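# Put phone on comic book and laptop on stand

## Task

Get the phone lying flat with all of it resting on the comic book, and get the closed laptop sitting on the laptop stand, top side up, with one of its long edges resting against the stand's lips; when finished, neither gripper may be in contact with the phone or the laptop.

## Robot and tools

Robot: two arms, left_arm and right_arm, each with a two-finger gripper. Two head cameras, cam_head_left and cam_head_right, each 896x504 pixels. Occasionally an outside tug may act on a held part, or a loose object may get nudged.

Frame: all reported hand positions, orientations and targets use the scene frame. Its origin sits at table-top height, halfway between the two arms' nominal bases. +z points up, +x points out across the table, and left_arm is on the +y side (arm names do not match image left/right). The real bases are offset from nominal; only a BASES line, if present, gives calibrated positions. Printed positions and orientations may be wrong by up to a few cm, more when the arm reaches far. The gripper's fingers point along its own +z and open and close along its own y. end_effector_position is the spot between the finger pads, about 1 cm short of the tips.

execute_actions(actions, cameras): actions is a list of actions; each action is a list of 1 to 15 rows; each row has 14 numbers in [-1, 1]. The first 7 belong to left_arm, the next 7 to right_arm, both always present: dx, dy, dz, rx, ry, rz, opening. Each row lasts one control step (1/30 s); if fewer than 15 rows are given, the final row repeats until 15 steps pass. dx..rz are offsets, not poses: they are measured along the scene axes from the arm's Hand target as it stood when the action began, and every row of that action is counted from that same starting point. A new action starts from the updated Hand target, so sending the same offset twice moves twice as far. Scale: 1.0 equals 0.6 m of travel or 180 degrees of turn; rx, ry, rz form a single rotation vector, turning about the Hand target's position. A translation longer than 1.0 may be shortened along its direction. opening is absolute: +1 fully open (0.094 m), -1 closed. An empty actions list just returns state and images. cameras: list of names; omitted, null or ["all"] gives both, [] gives none, an unknown name invalidates the call.

move(target, speed, blend, opening_speed, blocking, cameras): drives each gripper in a straight line toward a target. target is one 14-number row (same layout and scale as above, offsets from each arm's current Hand target) or a list of up to 15 such rows; every row in a list is measured from the same starting Hand targets, not from the previous row. speed: m/s per arm path, 0.002 to 0.5, default 0.25; rotation is capped at twice that number in rad/s; one value or one per target. blend: in metres, corner rounding for intermediate targets; 0 (default) stops at each. opening_speed: rate of change of commanded opening per second on the -1..+1 scale, at least 0.2; use a low value to close gently on fragile items. blocking=false returns after about 0.5 s while the move continues. Paths all finish together, last at least 0.5 s and are cut off after 10 s. They ignore obstacles and the other arm. Faster moves lag and stray more and strike harder; aiming further past a contact presses harder. Avoid routing a gripper near its own arm's base, which can flip the shoulder; go around it. The result adds a move: line with the outcome (done, off_target, moving, held, fault) and limits (paced = pose clipped, held = steps withheld). done means within 10 mm and 2 degrees; neither done nor off_target tells you about contact.

wait(seconds 0 to 10): lets time pass, arms holding last command; a running move continues. stop(): brakes a running move. zoom_image(camera, region [x0, y0, x1, y1] in pixels, top-left origin, at most 504x504): closer view of that camera's latest image. finished_scene(scene): ends the current scene for good; pass the current scene's number.

Control details: each step the commanded pose is clipped to within 100 mm and 20 degrees of the measured pose, so large offsets may take several actions. Hand target in results is the last (clipped) command; grippers often rest short of it due to friction and weight, by a centimetre or more, not necessarily from contact. Re-sending zeros re-requests it; if still short, send the gap as an offset. An arm blocked by an object keeps pushing until commanded back past its gripper. Sending six zero pose numbers re-commands the Hand target. Always send the opening you want; 0 is a real command (half open). Tool commands in results show current commands.

Gripping: grip_measured uses the same scale as opening; empty it reads up to about 1.6 mm wide; on a hard part under full squeeze it reads up to about 3 mm (0.064) narrower than the part. Full force starts about 0.05 below the touch reading (0.11+ for small or round items). To release, command well above grip_measured. Pads squeeze about 50 to 64 N. grip_effort_nm is motor effort, negative closing, not pad force.

Joint limits (rad): waist -2.880..2.880, shoulder 0.000..3.142, elbow 0.000..3.019 (straight 2.964), wrist pitch -1.693..1.571, wrist yaw -1.571..1.571, wrist roll -2.094..2.094. Joint torques are noisy with offsets; numbers 3 and 4 wrap at ±28 N m. Joint velocities reading within noise means the arm is still.

Heat: holding loads, stretched arms or pushing at unreachable poses heat motors; MOTOR HOT appears at 85 °C, and at 100 °C that arm goes limp and drops for 30 to 60 s (OVER-TEMPERATURE FAULT).

Avoid: dropping or releasing moving items, slamming, hard pushes, arms colliding with each other (can end the scene), anything leaving the table. Finish with grippers clear of both objects.

Each tool is called after "Call:" as name(argument=value, ...), one argument or row to a line, values as JSON.

## Session

Call:
execute_actions(
  actions=[],
)

Scene clock: 0.00 s.
left_arm: end_effector_position=(+0.4917, +0.7724, +0.2723) grip_measured=+1.000 grip_effort_nm=n/a end_effector_quat_wxyz=(+0.538, +0.343, +0.763, +0.102) | right_arm: end_effector_position=(+0.0817, -0.5453, +0.1551) grip_measured=+1.000 grip_effort_nm=n/a end_effector_quat_wxyz=(-0.018, +0.931, +0.365, +0.017)
Joint positions: left_arm=[1.045 1.959 1.826 -0.901 1.086 1.589 0.094] | right_arm=[-1.159 1.068 0.818 -1.355 -0.035 1.239 0.094]
Joint velocities: within noise
Joint torques (N m): no reading
Motor temperatures (°C): left_arm=[23 25 27 24 28 25 28] | right_arm=[27 30 27 25 24 24 25]
Heat: left arm: hottest wrist yaw 28 °C; right arm: hottest shoulder 30 °C.
Hand target: left_arm +0.4939, +0.7763, +0.2941; +0.539, +0.352, +0.755, +0.121 | right_arm +0.0849, -0.5527, +0.1634; -0.006, +0.931, +0.366, +0.017
Tool commands: left_gripper/opening=+1.0 right_gripper/opening=+1.0

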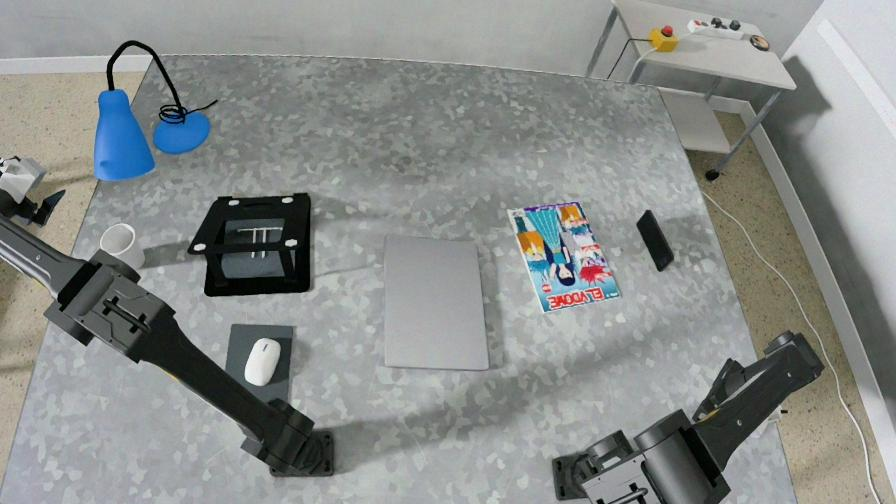

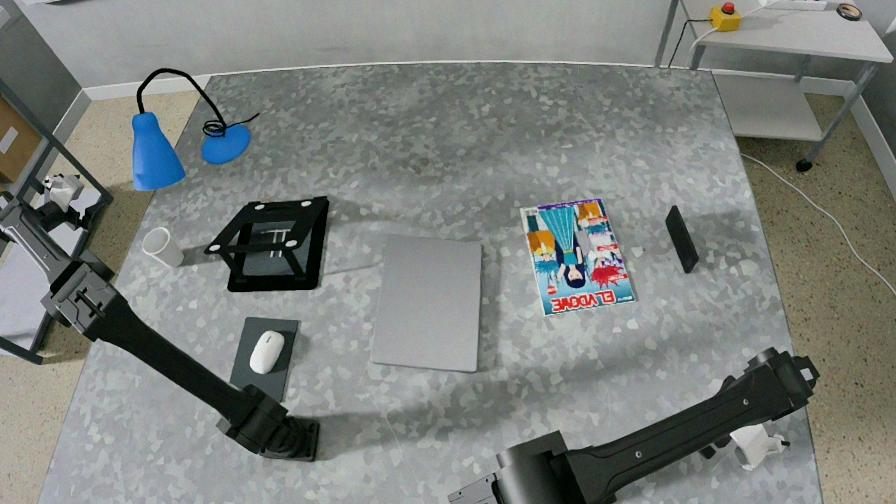

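Call:
zoom_image(
  camera="cam_head_left",
  region=[170, 180, 330, 310],
)

Call:
zoom_image(
  camera="cam_head_right",
  region=[190, 180, 350, 310],
)

Call:
zoom_image(
  camera="cam_head_right",
  region=[500, 180, 720, 330],
)

Call:
zoom_image(
  camera="cam_head_left",
  region=[360, 210, 520, 390],
)

Scaled by 3.150.

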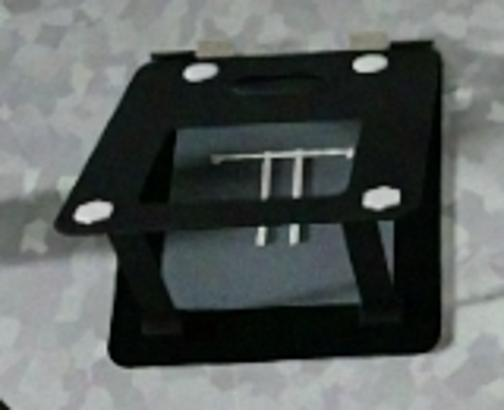

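Scaled by 3.150.

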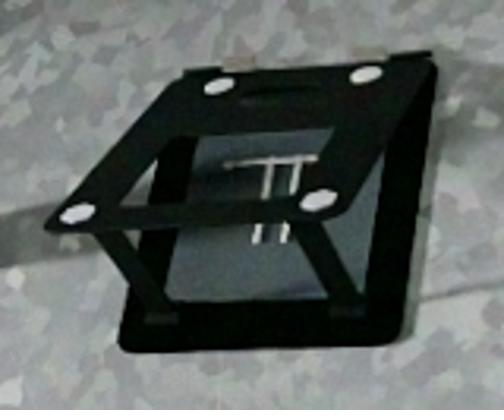

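Scaled by 2.291.

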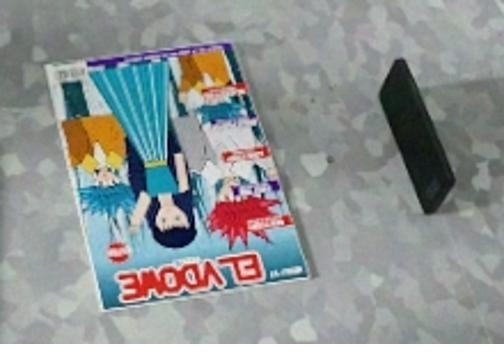

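Scaled by 2.800.

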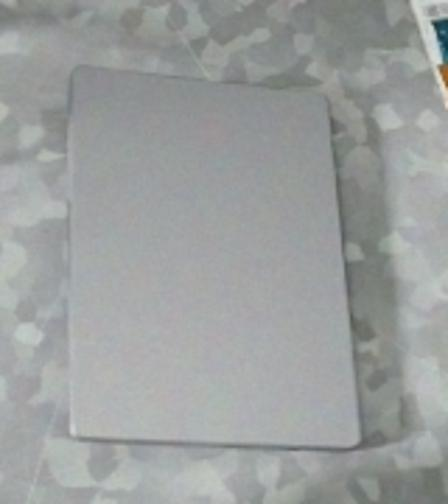

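Call:
zoom_image(
  camera="cam_head_left",
  region=[600, 190, 700, 290],
)

Call:
zoom_image(
  camera="cam_head_right",
  region=[640, 190, 740, 290],
)

Call:
move(
  target=[0,0,0,0,0,0,1,0.4,0.3,0.2,0,0,0,1],
)

Scaled by 5.040.

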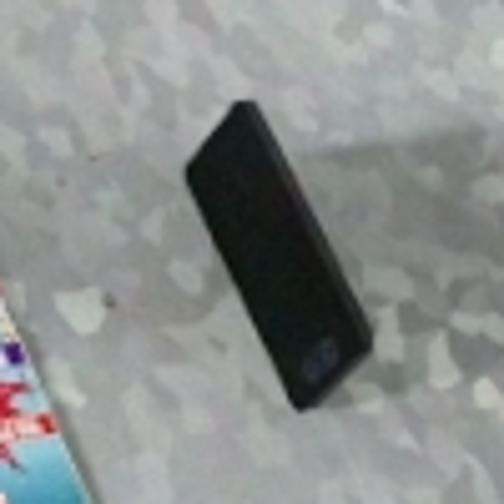

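Scaled by 5.040.

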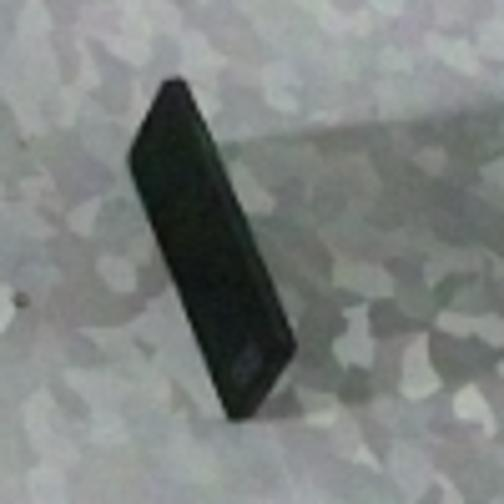

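Scene clock: 25.27 s.
left_arm: end_effector_position=(+0.4918, +0.7724, +0.2720) grip_measured=+1.000 grip_effort_nm=0.022 end_effector_quat_wxyz=(+0.538, +0.343, +0.763, +0.102) | right_arm: end_effector_position=(+0.3083, -0.3733, +0.2660) grip_measured=+1.000 grip_effort_nm=-0.007 end_effector_quat_wxyz=(-0.036, +0.912, +0.408, +0.019)
Joint positions: left_arm=[1.045 1.959 1.826 -0.901 1.086 1.589 0.094] | right_arm=[-0.231 1.243 1.244 -1.585 -0.08 2.075 0.094]
Joint velocities: within noise
Joint torques (N m): left_arm=[-1.32 -23.47 13.81 1.14 0.52 -0.05] | right_arm=[1.26 -8.94 12.82 -0.18 0.02 0.22]
Motor temperatures (°C): left_arm=[23 27 30 24 28 24 27] | right_arm=[27 30 32 25 24 24 25]
Heat: left arm: hottest elbow 30 °C; right arm: hottest elbow 32 °C.
Hand target: left_arm +0.4939, +0.7764, +0.2939; +0.539, +0.352, +0.755, +0.121 | right_arm +0.3249, -0.3727, +0.2834; -0.006, +0.931, +0.365, +0.017
Off the commanded pose: left_arm 0.023 m, 3 deg | right_arm 0.024 m, 6 deg.
joint sent to its limit (right arm) — joint 6 (wrist roll), upper limit. The joint targets are off in orientation, not in position.
move: off_target (left_arm, right_arm)

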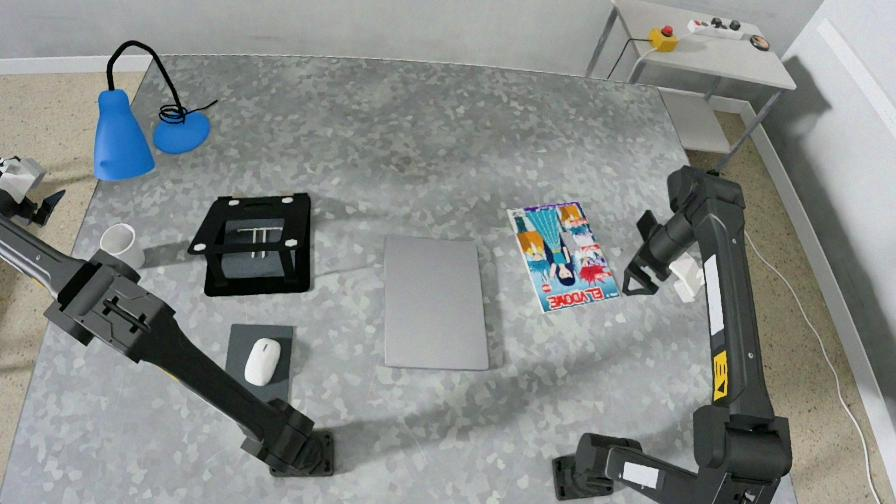

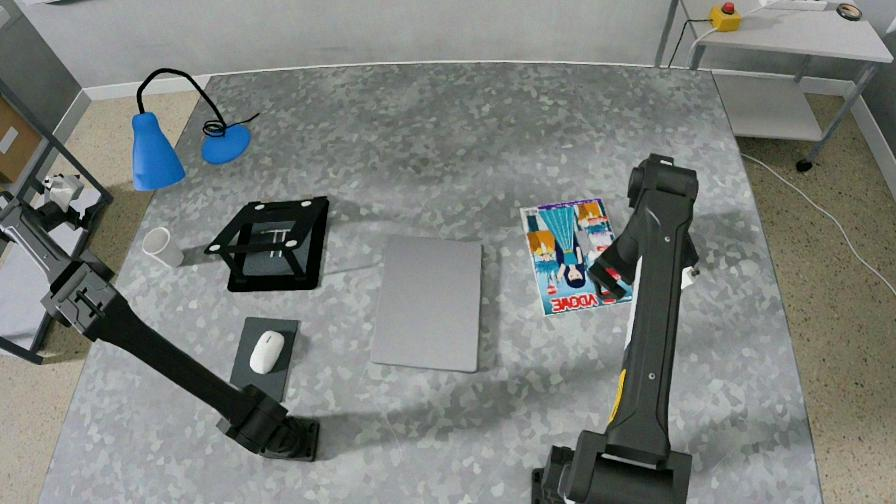

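Call:
move(
  target=[0,0,0,0,0,0,1,0.29,-0.33,-0.11,0,0,0.84,1],
)

Scene clock: 44.90 s.
left_arm: end_effector_position=(+0.4918, +0.7724, +0.2720) grip_measured=+1.000 grip_effort_nm=0.027 end_effector_quat_wxyz=(+0.538, +0.343, +0.763, +0.102) | right_arm: end_effector_position=(+0.4863, -0.5572, +0.2114) grip_measured=+1.000 grip_effort_nm=-0.017 end_effector_quat_wxyz=(-0.027, -0.125, +0.992, +0.003)
Joint positions: left_arm=[1.045 1.959 1.826 -0.901 1.086 1.589 0.094] | right_arm=[-0.445 1.881 1.846 -1.585 0.025 -0.69 0.094]
Joint velocities: within noise
Joint torques (N m): left_arm=[-1.79 -23.41 13.78 1.18 0.52 -0.04] | right_arm=[-0.26 -19.55 12.74 -0.27 -0.05 0.06]
Motor temperatures (°C): left_arm=[23 28 31 24 28 24 27] | right_arm=[27 31 37 25 24 24 25]
Heat: left arm: hottest elbow 31 °C; right arm: hottest elbow 37 °C.
Hand target: left_arm +0.4939, +0.7764, +0.2939; +0.539, +0.352, +0.755, +0.121 | right_arm +0.4989, -0.5706, +0.2174; -0.018, -0.123, +0.992, -0.002
Off the commanded pose: left_arm 0.022 m, 3 deg | right_arm 0.019 m, 1 deg.
move: off_target (left_arm, right_arm)

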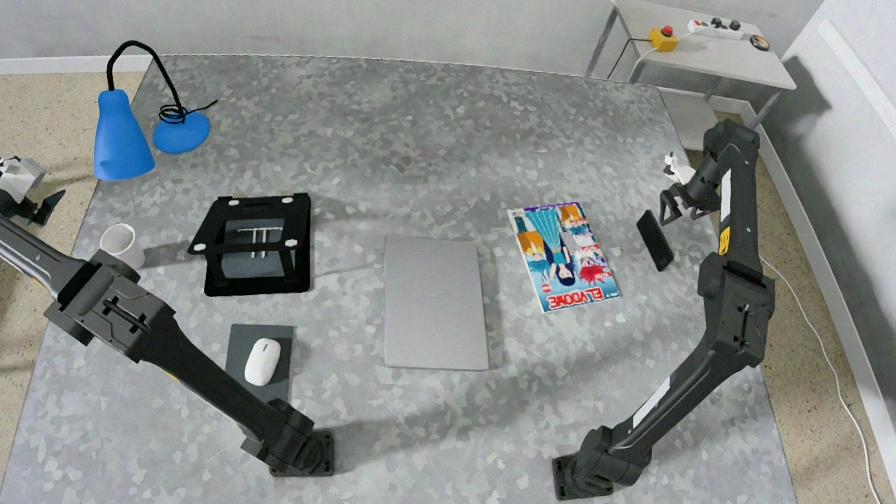

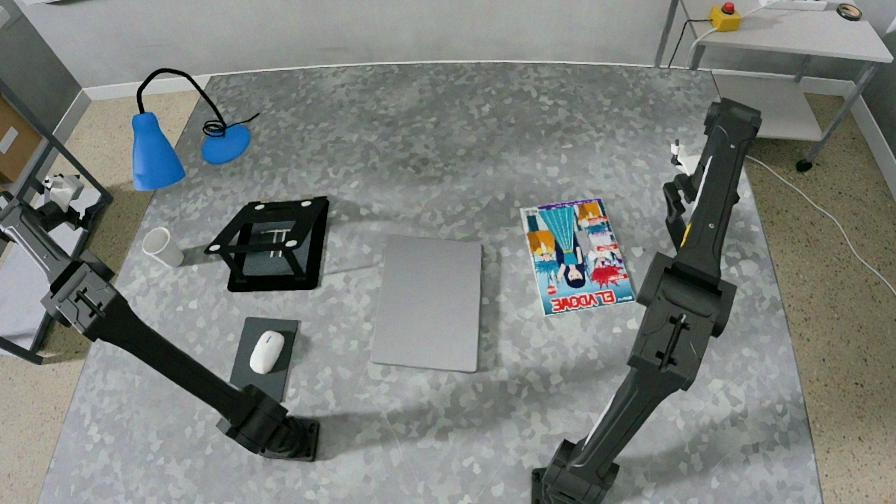

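Call:
move(
  target=[0,0,0,0,0,0,1,0.02,0.05,-0.14,0,0,0,1],
)

Call:
zoom_image(
  camera="cam_head_left",
  region=[590, 150, 740, 300],
)

Call:
zoom_image(
  camera="cam_head_right",
  region=[620, 150, 770, 300],
)

Scene clock: 51.23 s.
left_arm: end_effector_position=(+0.4918, +0.7724, +0.2720) grip_measured=+1.000 grip_effort_nm=0.022 end_effector_quat_wxyz=(+0.538, +0.343, +0.763, +0.102) | right_arm: end_effector_position=(+0.5079, -0.5443, +0.1459) grip_measured=+1.000 grip_effort_nm=-0.017 end_effector_quat_wxyz=(-0.013, -0.123, +0.992, -0.006)
Joint positions: left_arm=[1.045 1.959 1.826 -0.901 1.086 1.589 0.094] | right_arm=[-0.41 1.919 1.73 -1.399 0.023 -0.651 0.094]
Joint velocities: within noise
Joint torques (N m): left_arm=[-1.14 -22.89 13.74 1.01 0.53 -0.03] | right_arm=[1.08 -20.89 7.94 0.44 -0.05 0.21]
Motor temperatures (°C): left_arm=[23 29 32 24 28 24 27] | right_arm=[27 32 37 25 24 24 25]
Heat: left arm: hottest elbow 32 °C; right arm: hottest elbow 37 °C.
Hand target: left_arm +0.4939, +0.7764, +0.2939; +0.539, +0.352, +0.755, +0.121 | right_arm +0.5109, -0.5408, +0.1335; -0.018, -0.122, +0.992, -0.002
Off the commanded pose: left_arm 0.022 m, 3 deg | right_arm 0.013 m, 1 deg.
move: off_target (left_arm, right_arm)

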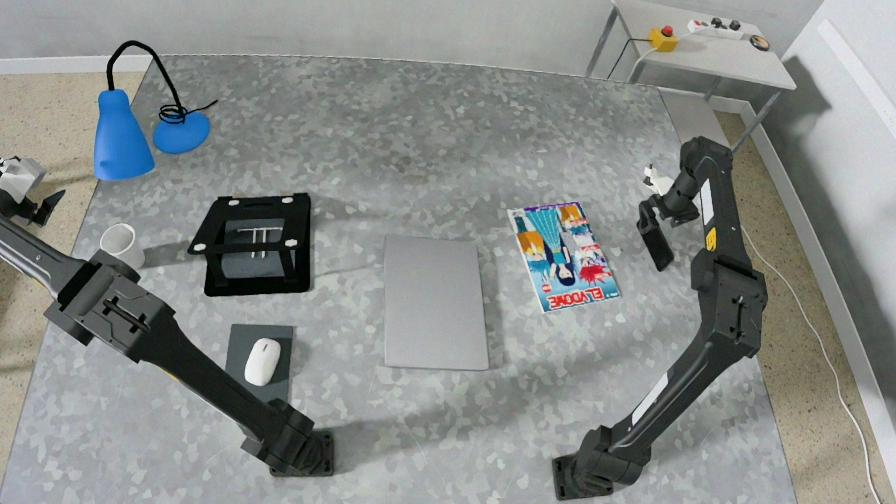

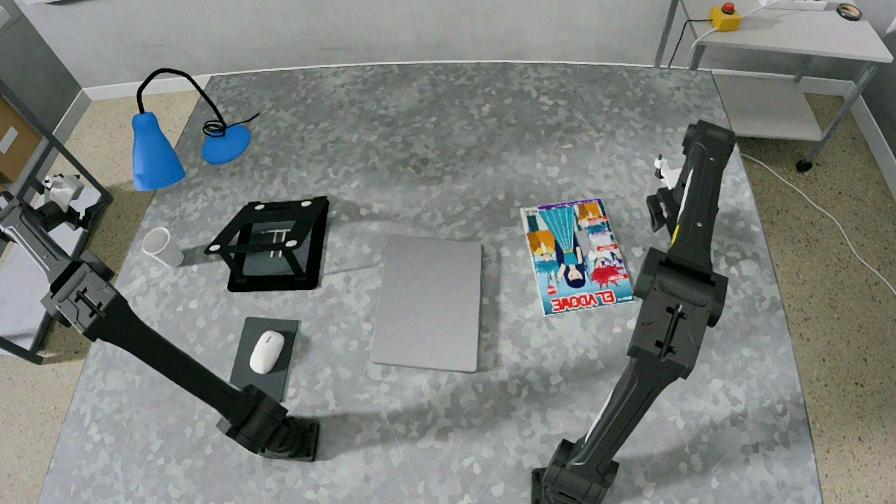

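Scaled by 3.360.

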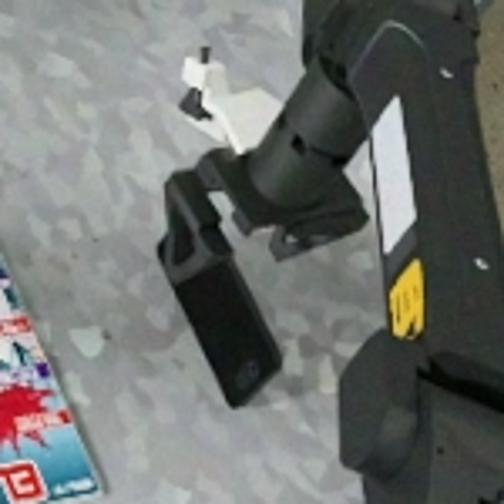

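Scaled by 3.360.

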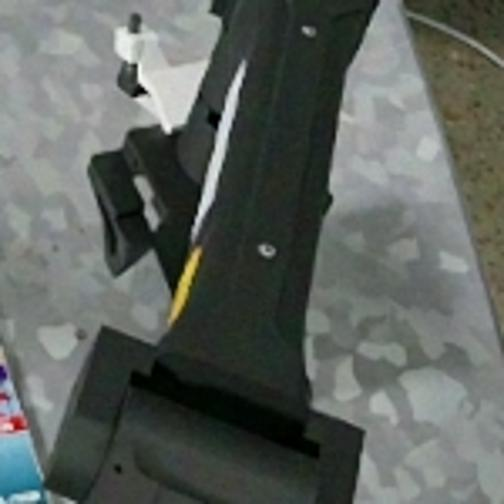

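Call:
move(
  target=[0,0,0,0,0,0,1,0.0,-0.045,-0.03,0,0,0,1],
)

Call:
zoom_image(
  camera="cam_head_left",
  region=[610, 170, 710, 290],
)

Call:
zoom_image(
  camera="cam_head_right",
  region=[620, 170, 720, 290],
)

Scene clock: 55.83 s.
left_arm: end_effector_position=(+0.4918, +0.7724, +0.2720) grip_measured=+1.000 grip_effort_nm=0.027 end_effector_quat_wxyz=(+0.538, +0.343, +0.763, +0.102) | right_arm: end_effector_position=(+0.5079, -0.5613, +0.1281) grip_measured=+1.000 grip_effort_nm=-0.012 end_effector_quat_wxyz=(-0.015, -0.122, +0.992, -0.005)
Joint positions: left_arm=[1.045 1.959 1.826 -0.901 1.086 1.589 0.094] | right_arm=[-0.437 1.95 1.73 -1.371 0.023 -0.676 0.094]
Joint velocities: within noise
Joint torques (N m): left_arm=[-1.44 -23.94 13.63 1.29 0.53 -0.03] | right_arm=[-0.03 -19.37 8.51 0.43 -0.02 0.07]
Motor temperatures (°C): left_arm=[23 29 32 24 28 24 27] | right_arm=[27 33 37 25 24 24 25]
Heat: left arm: hottest elbow 32 °C; right arm: hottest elbow 37 °C.
Hand target: left_arm +0.4939, +0.7764, +0.2939; +0.539, +0.352, +0.755, +0.121 | right_arm +0.5110, -0.5677, +0.1155; -0.018, -0.123, +0.992, -0.002
Off the commanded pose: left_arm 0.022 m, 3 deg | right_arm 0.014 m, 0 deg.
move: off_target (left_arm, right_arm)

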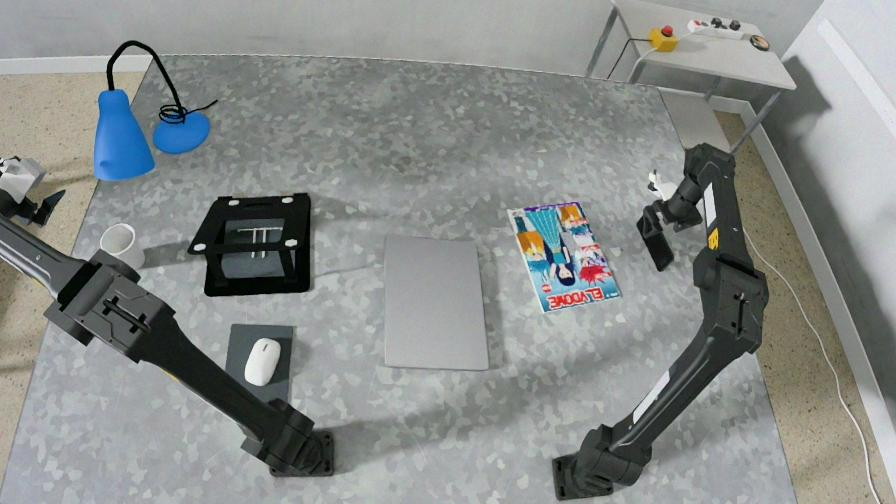

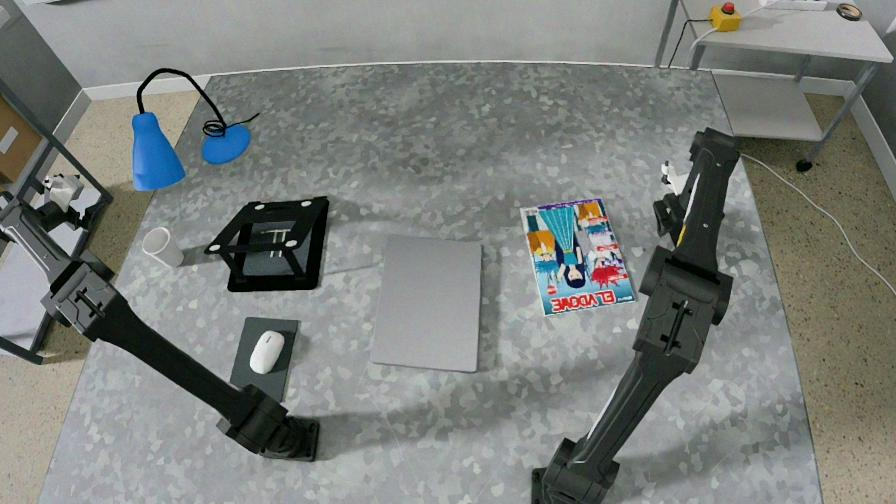

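Scaled by 4.200.

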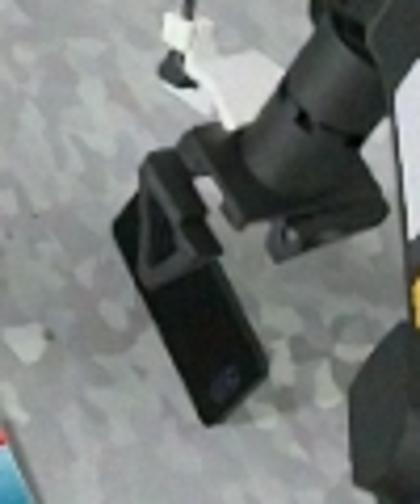

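Scaled by 4.200.

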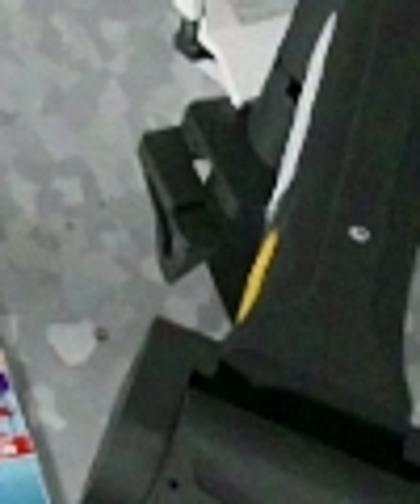

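Call:
move(
  target=[0,0,0,0,0,0,1,0.0,-0.025,-0.03,0,0,0,1],
)

Call:
zoom_image(
  camera="cam_head_left",
  region=[610, 170, 710, 290],
)

Call:
zoom_image(
  camera="cam_head_right",
  region=[620, 170, 720, 290],
)

Scene clock: 61.90 s.
left_arm: end_effector_position=(+0.4918, +0.7724, +0.2720) grip_measured=+1.000 grip_effort_nm=0.022 end_effector_quat_wxyz=(+0.538, +0.343, +0.763, +0.102) | right_arm: end_effector_position=(+0.5095, -0.5753, +0.1115) grip_measured=+1.000 grip_effort_nm=-0.017 end_effector_quat_wxyz=(-0.013, -0.123, +0.992, -0.005)
Joint positions: left_arm=[1.045 1.959 1.826 -0.901 1.086 1.589 0.094] | right_arm=[-0.457 1.979 1.73 -1.339 0.023 -0.699 0.094]
Joint velocities: within noise
Joint torques (N m): left_arm=[-1.55 -23.77 13.65 0.91 0.53 0.03] | right_arm=[-0.09 -20.84 8.53 0.47 0.01 0.06]
Motor temperatures (°C): left_arm=[23 29 32 24 28 24 27] | right_arm=[27 33 37 25 24 24 25]
Heat: left arm: hottest elbow 32 °C; right arm: hottest elbow 37 °C.
Hand target: left_arm +0.4939, +0.7764, +0.2939; +0.539, +0.352, +0.755, +0.121 | right_arm +0.5110, -0.5828, +0.0976; -0.018, -0.123, +0.992, -0.002
Off the commanded pose: left_arm 0.022 m, 3 deg | right_arm 0.016 m, 1 deg.
move: off_target (left_arm, right_arm)

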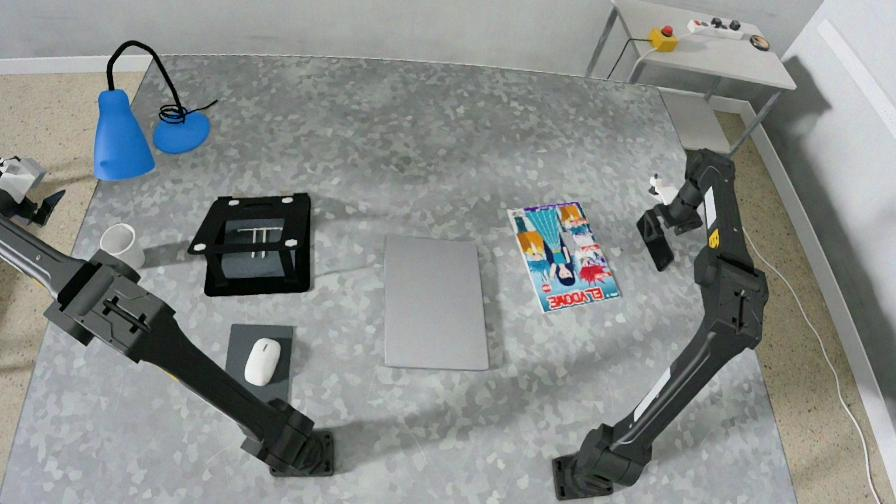

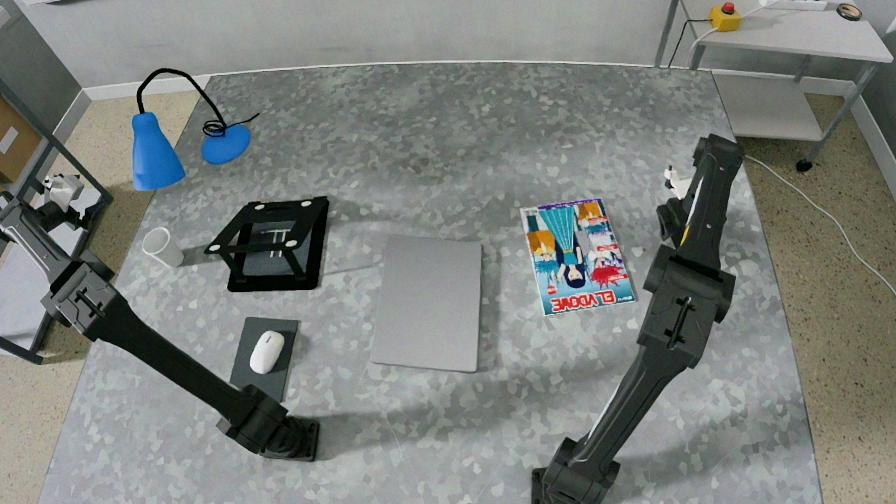

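Scaled by 4.200.

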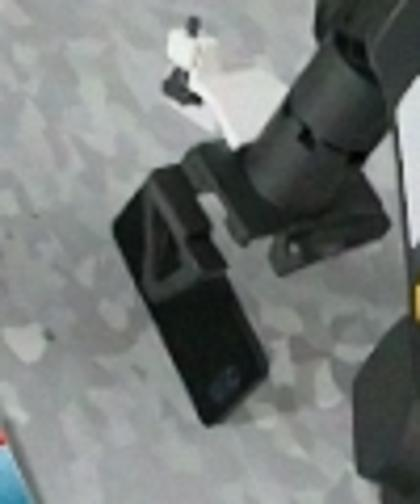

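Scaled by 4.200.

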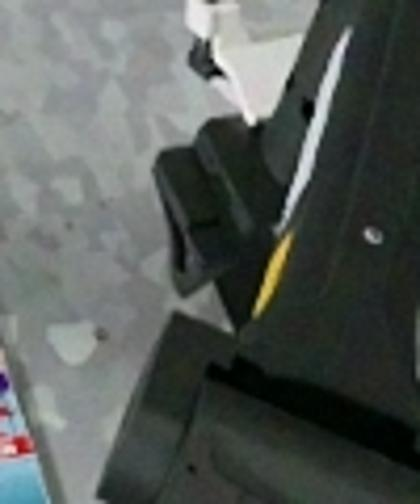

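Call:
move(
  target=[0,0,0,0,0,0,1,0.0,-0.02,-0.115,0,0,0,1],
  speed=0.1,
)

Call:
zoom_image(
  camera="cam_head_left",
  region=[610, 170, 710, 290],
)

Call:
zoom_image(
  camera="cam_head_right",
  region=[620, 170, 720, 290],
)

Scene clock: 69.57 s.
left_arm: end_effector_position=(+0.4918, +0.7724, +0.2720) grip_measured=+1.000 grip_effort_nm=0.022 end_effector_quat_wxyz=(+0.538, +0.343, +0.763, +0.102) | right_arm: end_effector_position=(+0.5162, -0.5893, +0.0466) grip_measured=+1.000 grip_effort_nm=-0.017 end_effector_quat_wxyz=(-0.009, -0.124, +0.992, -0.008)
Joint positions: left_arm=[1.045 1.959 1.826 -0.901 1.086 1.589 0.094] | right_arm=[-0.473 2.058 1.679 -1.198 0.023 -0.716 0.094]
Joint velocities: within noise
Joint torques (N m): left_arm=[-1.14 -23.12 13.75 0.9 0.49 0] | right_arm=[-0.32 -21.07 7.08 0.44 0.02 0.07]
Motor temperatures (°C): left_arm=[23 30 32 24 28 24 27] | right_arm=[27 34 36 25 24 24 25]
Heat: left arm: hottest elbow 32 °C; right arm: hottest elbow 36 °C.
Hand target: left_arm +0.4939, +0.7764, +0.2939; +0.539, +0.352, +0.755, +0.121 | right_arm +0.5110, -0.5947, +0.0286; -0.018, -0.123, +0.992, -0.002
Off the commanded pose: left_arm 0.022 m, 3 deg | right_arm 0.020 m, 1 deg.
move: off_target (left_arm, right_arm)

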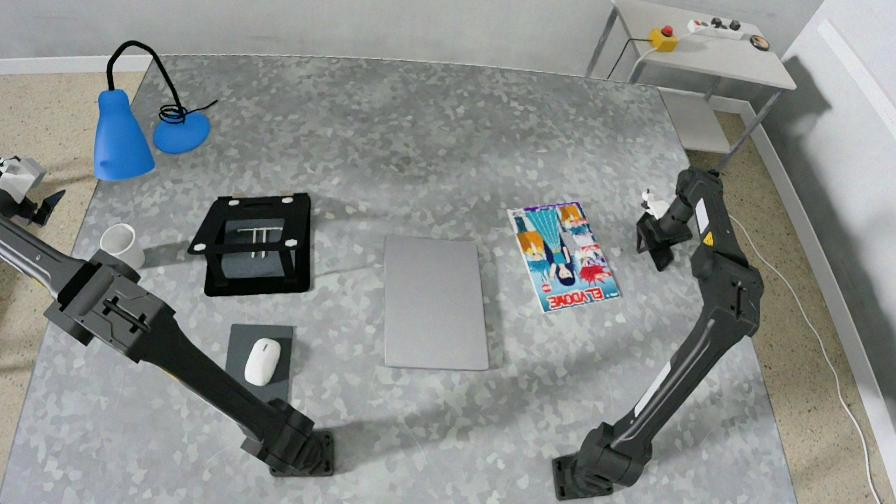

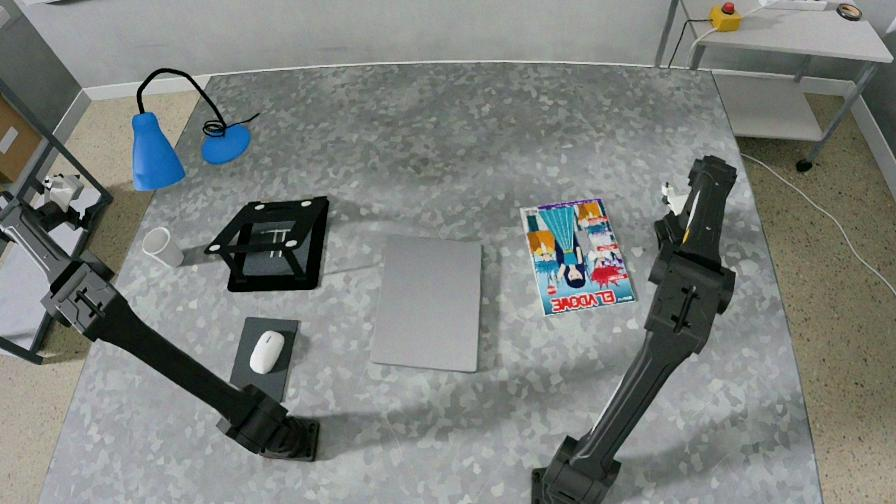

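Scaled by 4.200.

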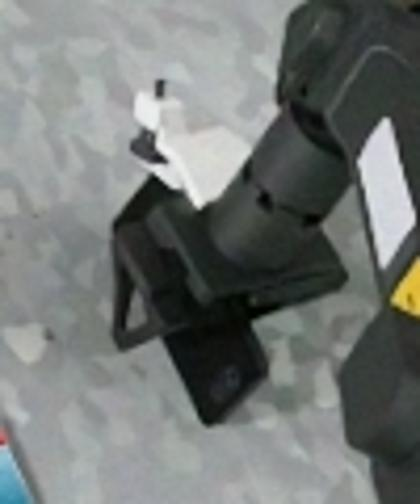

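Scaled by 4.200.

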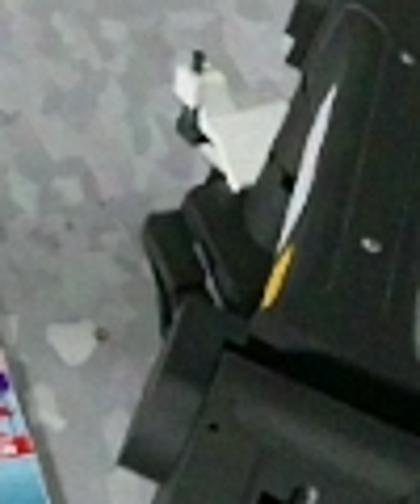

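Call:
move(
  target=[0,0,0,0,0,0,1,0,0,0,0,0,0,-0.95],
  opening_speed=0.5,
  cameras=["cam_head_left"],
)

Call:
zoom_image(
  camera="cam_head_left",
  region=[610, 170, 710, 290],
)

Scene clock: 75.40 s.
left_arm: end_effector_position=(+0.4918, +0.7724, +0.2720) grip_measured=+1.000 grip_effort_nm=0.022 end_effector_quat_wxyz=(+0.538, +0.343, +0.763, +0.102) | right_arm: end_effector_position=(+0.5163, -0.5908, +0.0466) grip_measured=-0.844 grip_effort_nm=-1.013 end_effector_quat_wxyz=(-0.007, -0.124, +0.992, -0.009)
Joint positions: left_arm=[1.045 1.959 1.826 -0.901 1.086 1.589 0.094] | right_arm=[-0.474 2.058 1.679 -1.194 0.024 -0.718 0.007]
Joint velocities: within noise
Joint torques (N m): left_arm=[-0.79 -23.47 13.67 1.17 0.5 -0.05] | right_arm=[-0.03 -21.77 7.17 0.35 -0.02 0.09]
Motor temperatures (°C): left_arm=[23 30 33 24 28 24 27] | right_arm=[27 35 36 25 24 24 25]
Heat: left arm: hottest elbow 33 °C; right arm: hottest elbow 36 °C.
Hand target: left_arm +0.4939, +0.7764, +0.2939; +0.539, +0.352, +0.755, +0.121 | right_arm +0.5109, -0.5948, +0.0286; -0.018, -0.123, +0.992, -0.002
Off the commanded pose: left_arm 0.022 m, 3 deg | right_arm 0.019 m, 1 deg.
move: off_target (left_arm, right_arm)
Images, in order (width x height): cam_head_left 896x504.

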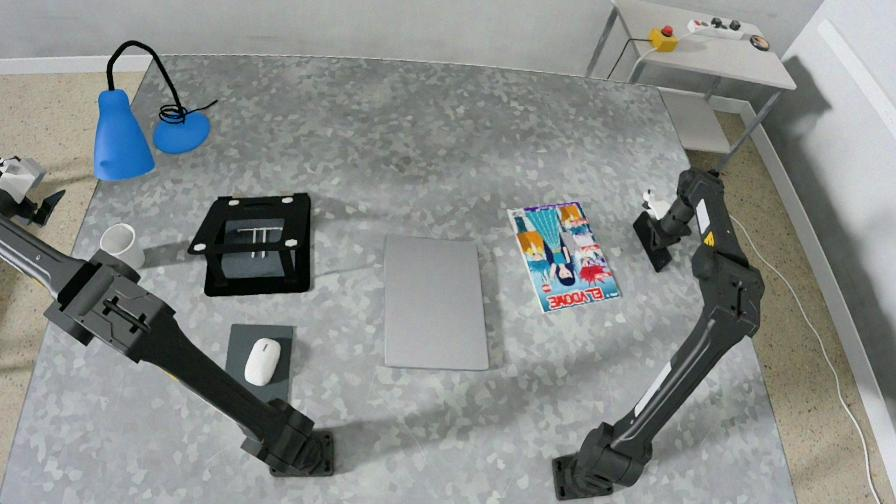

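Scaled by 4.200.

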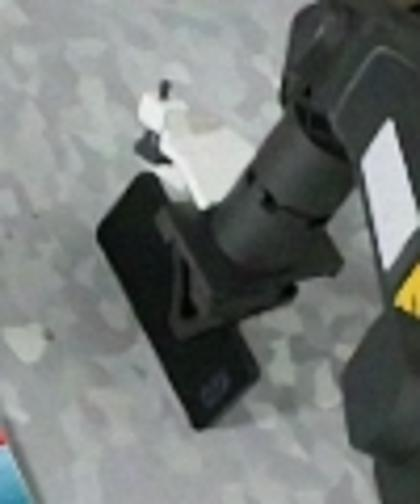

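Call:
move(
  target=[
    [0,0,0,0,0,0,1,0,0,0.17,0,0,0,-0.95],
    [0,0,0,0,0,0,1,-0.04,0.4,0.17,0,0,0.09,-0.95],
  ],
  speed=0.15,
)

Call:
move(
  target=[0,0,0,0,0,0,1,0,0,0,-0.242,-0.14,0,-0.95],
  speed=0.25,
)

Call:
zoom_image(
  camera="cam_head_left",
  region=[480, 150, 680, 330],
)

Scene clock: 90.37 s.
left_arm: end_effector_position=(+0.4918, +0.7724, +0.2720) grip_measured=+1.000 grip_effort_nm=0.027 end_effector_quat_wxyz=(+0.538, +0.343, +0.763, +0.102) | right_arm: end_effector_position=(+0.4867, -0.3563, +0.1155) grip_measured=-0.845 grip_effort_nm=-1.033 end_effector_quat_wxyz=(-0.035, -0.264, +0.964, +0.002)
Joint positions: left_arm=[1.045 1.959 1.826 -0.901 1.086 1.589 0.094] | right_arm=[-0.089 1.797 1.468 -1.309 0.02 -0.617 0.007]
Joint velocities: within noise
Joint torques (N m): left_arm=[-0.97 -23.47 13.78 1.22 0.55 -0.07] | right_arm=[0.79 -22.71 7.2 0.32 0.02 0.24]
Motor temperatures (°C): left_arm=[23 30 33 24 28 24 27] | right_arm=[27 36 35 25 24 23 26]
Heat: left arm: hottest elbow 33 °C; right arm: hottest shoulder 36 °C.
Hand target: left_arm +0.4939, +0.7764, +0.2939; +0.539, +0.352, +0.755, +0.121 | right_arm +0.4870, -0.3547, +0.1306; -0.017, -0.261, +0.965, -0.005
Off the commanded pose: left_arm 0.022 m, 3 deg | right_arm 0.015 m, 2 deg.
move: off_target (left_arm, right_arm)

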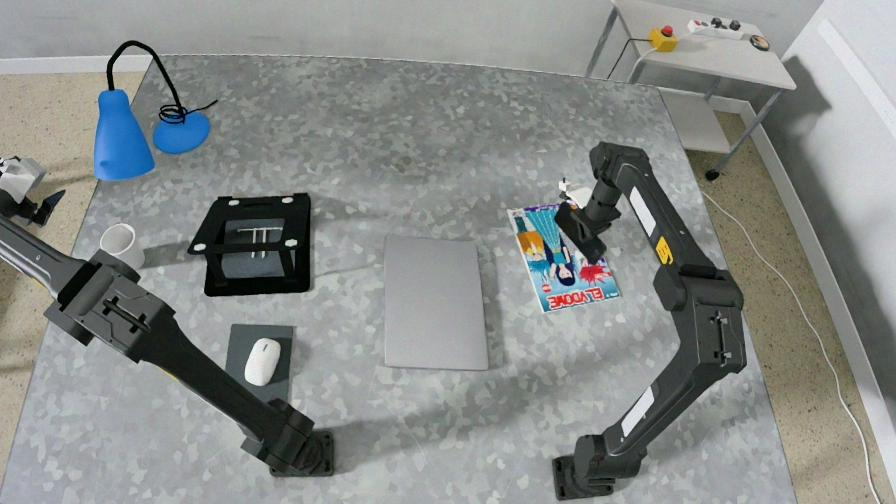

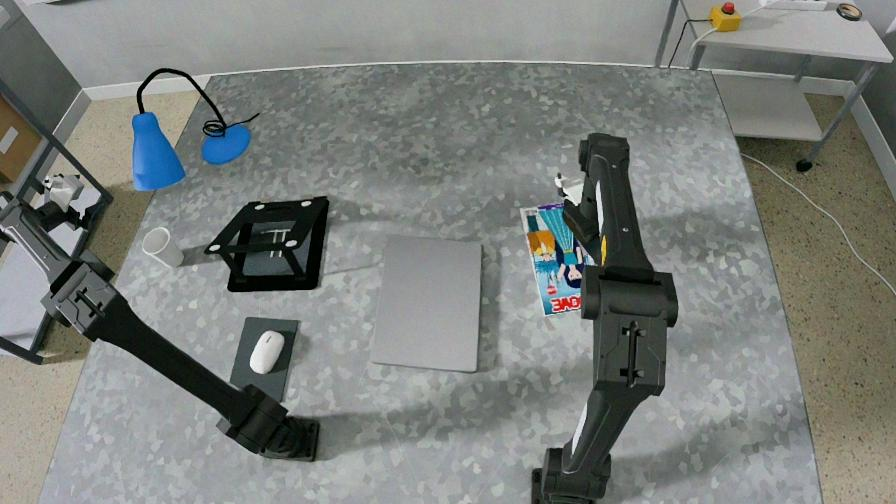

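Scene clock: 92.87 s.
left_arm: end_effector_position=(+0.4918, +0.7724, +0.2720) grip_measured=+1.000 grip_effort_nm=0.022 end_effector_quat_wxyz=(+0.538, +0.343, +0.763, +0.102) | right_arm: end_effector_position=(+0.4856, -0.3594, +0.1153) grip_measured=-0.845 grip_effort_nm=-1.038 end_effector_quat_wxyz=(+0.074, -0.232, +0.879, -0.410)
Joint positions: left_arm=[1.045 1.959 1.826 -0.901 1.086 1.589 0.094] | right_arm=[0.142 1.649 1.083 -0.687 0.812 -0.506 0.007]
Joint velocities: within noise
Joint torques (N m): left_arm=[-1.2 -23.24 13.56 1.1 0.48 -0.05] | right_arm=[1.38 -19.6 7.04 1.32 0.69 0.14]
Motor temperatures (°C): left_arm=[23 30 33 24 28 24 27] | right_arm=[27 36 35 25 24 23 26]
Heat: left arm: hottest elbow 33 °C; right arm: hottest shoulder 36 °C.
Hand target: left_arm +0.4939, +0.7764, +0.2939; +0.539, +0.352, +0.755, +0.121 | right_arm +0.4870, -0.3547, +0.1305; +0.094, -0.229, +0.876, -0.415
Off the commanded pose: left_arm 0.022 m, 3 deg | right_arm 0.016 m, 2 deg.
move: off_target (left_arm, right_arm)

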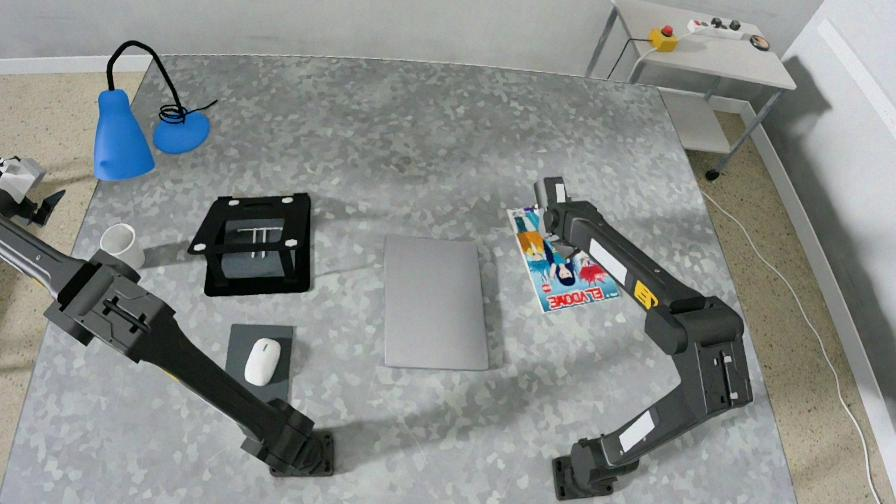

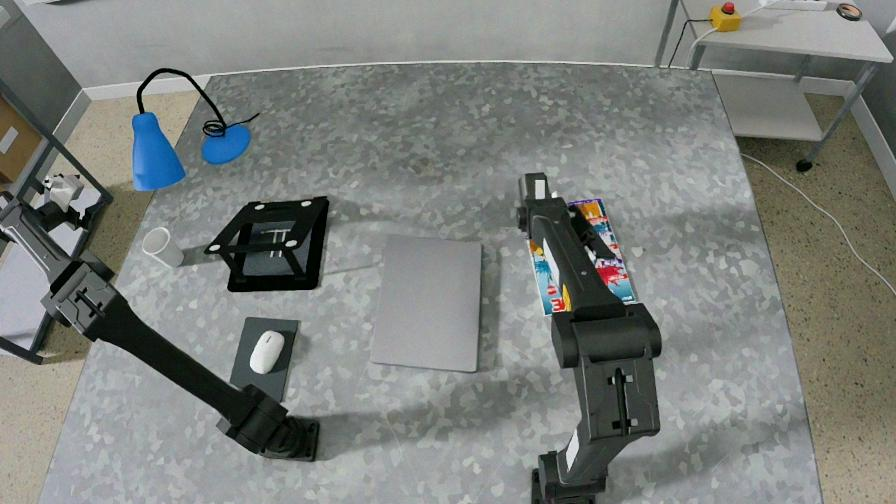

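Scaled by 2.520.

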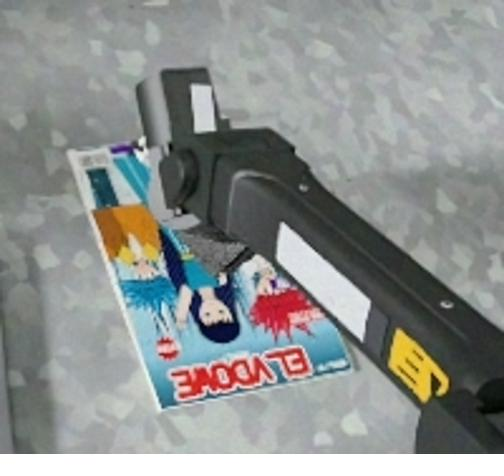

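Call:
move(
  target=[
    [0,0,0,0,0,0,1,0,0.01,-0.08,-0.058,-0.033,0,-0.95],
    [0,0,0,0,0,0,1,0,0.01,-0.13,-0.058,-0.033,0,-0.95],
  ],
  speed=0.06,
)

Call:
zoom_image(
  camera="cam_head_right",
  region=[490, 170, 690, 350],
)

Call:
zoom_image(
  camera="cam_head_left",
  region=[480, 170, 680, 350],
)

Scene clock: 100.23 s.
left_arm: end_effector_position=(+0.4918, +0.7724, +0.2720) grip_measured=+1.000 grip_effort_nm=0.027 end_effector_quat_wxyz=(+0.538, +0.343, +0.763, +0.102) | right_arm: end_effector_position=(+0.4866, -0.3544, +0.0568) grip_measured=-0.845 grip_effort_nm=-1.043 end_effector_quat_wxyz=(+0.115, -0.210, +0.832, -0.501)
Joint positions: left_arm=[1.045 1.959 1.826 -0.901 1.086 1.589 0.094] | right_arm=[0.195 1.777 0.941 -0.268 1.015 -0.557 0.007]
Joint velocities: within noise
Joint torques (N m): left_arm=[-1.2 -23.59 13.87 1.13 0.49 0.01] | right_arm=[1.38 -16.09 5.82 1.43 0.75 0.18]
Motor temperatures (°C): left_arm=[23 30 34 24 28 24 27] | right_arm=[27 35 34 25 24 23 26]
Heat: left arm: hottest elbow 34 °C; right arm: hottest shoulder 35 °C.
Hand target: left_arm +0.4939, +0.7764, +0.2939; +0.539, +0.352, +0.755, +0.121 | right_arm +0.4870, -0.3488, +0.0524; +0.117, -0.215, +0.828, -0.504
Off the commanded pose: left_arm 0.022 m, 3 deg | right_arm 0.007 m, 1 deg.
move: off_target (left_arm)

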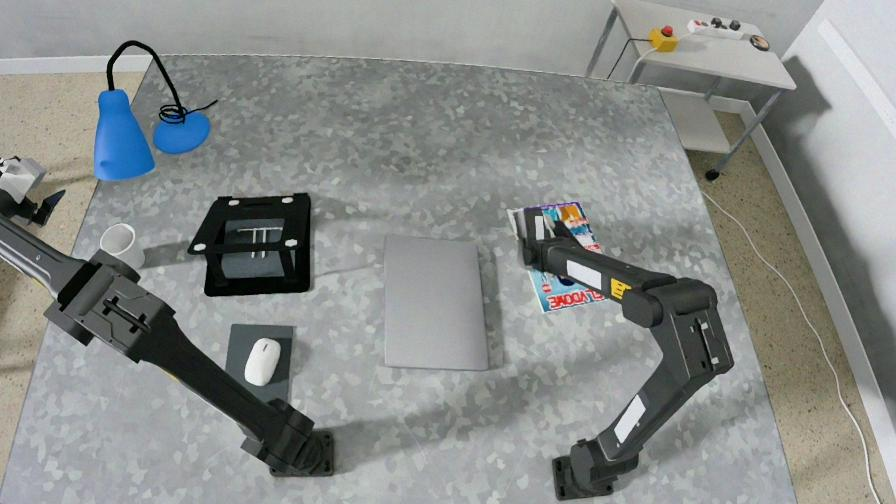

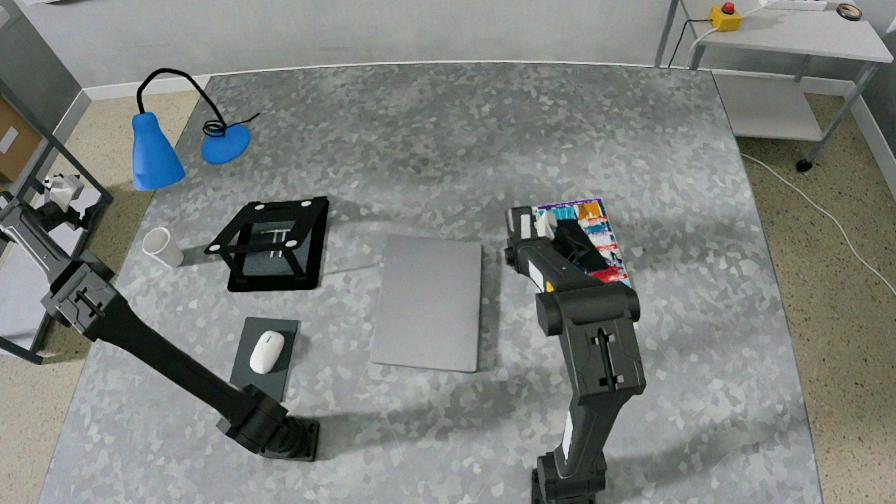

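Scaled by 2.520.

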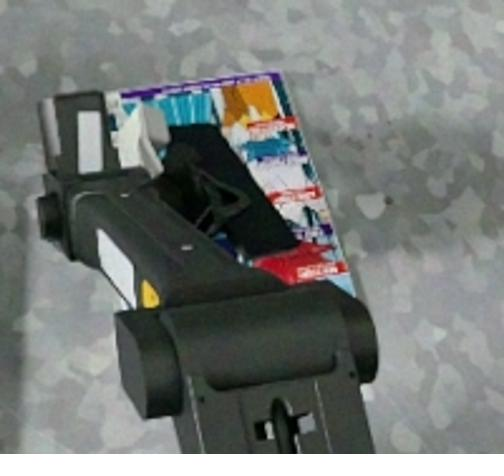

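Scaled by 2.520.

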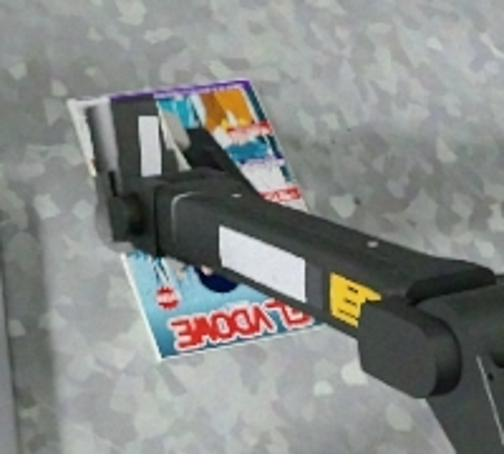

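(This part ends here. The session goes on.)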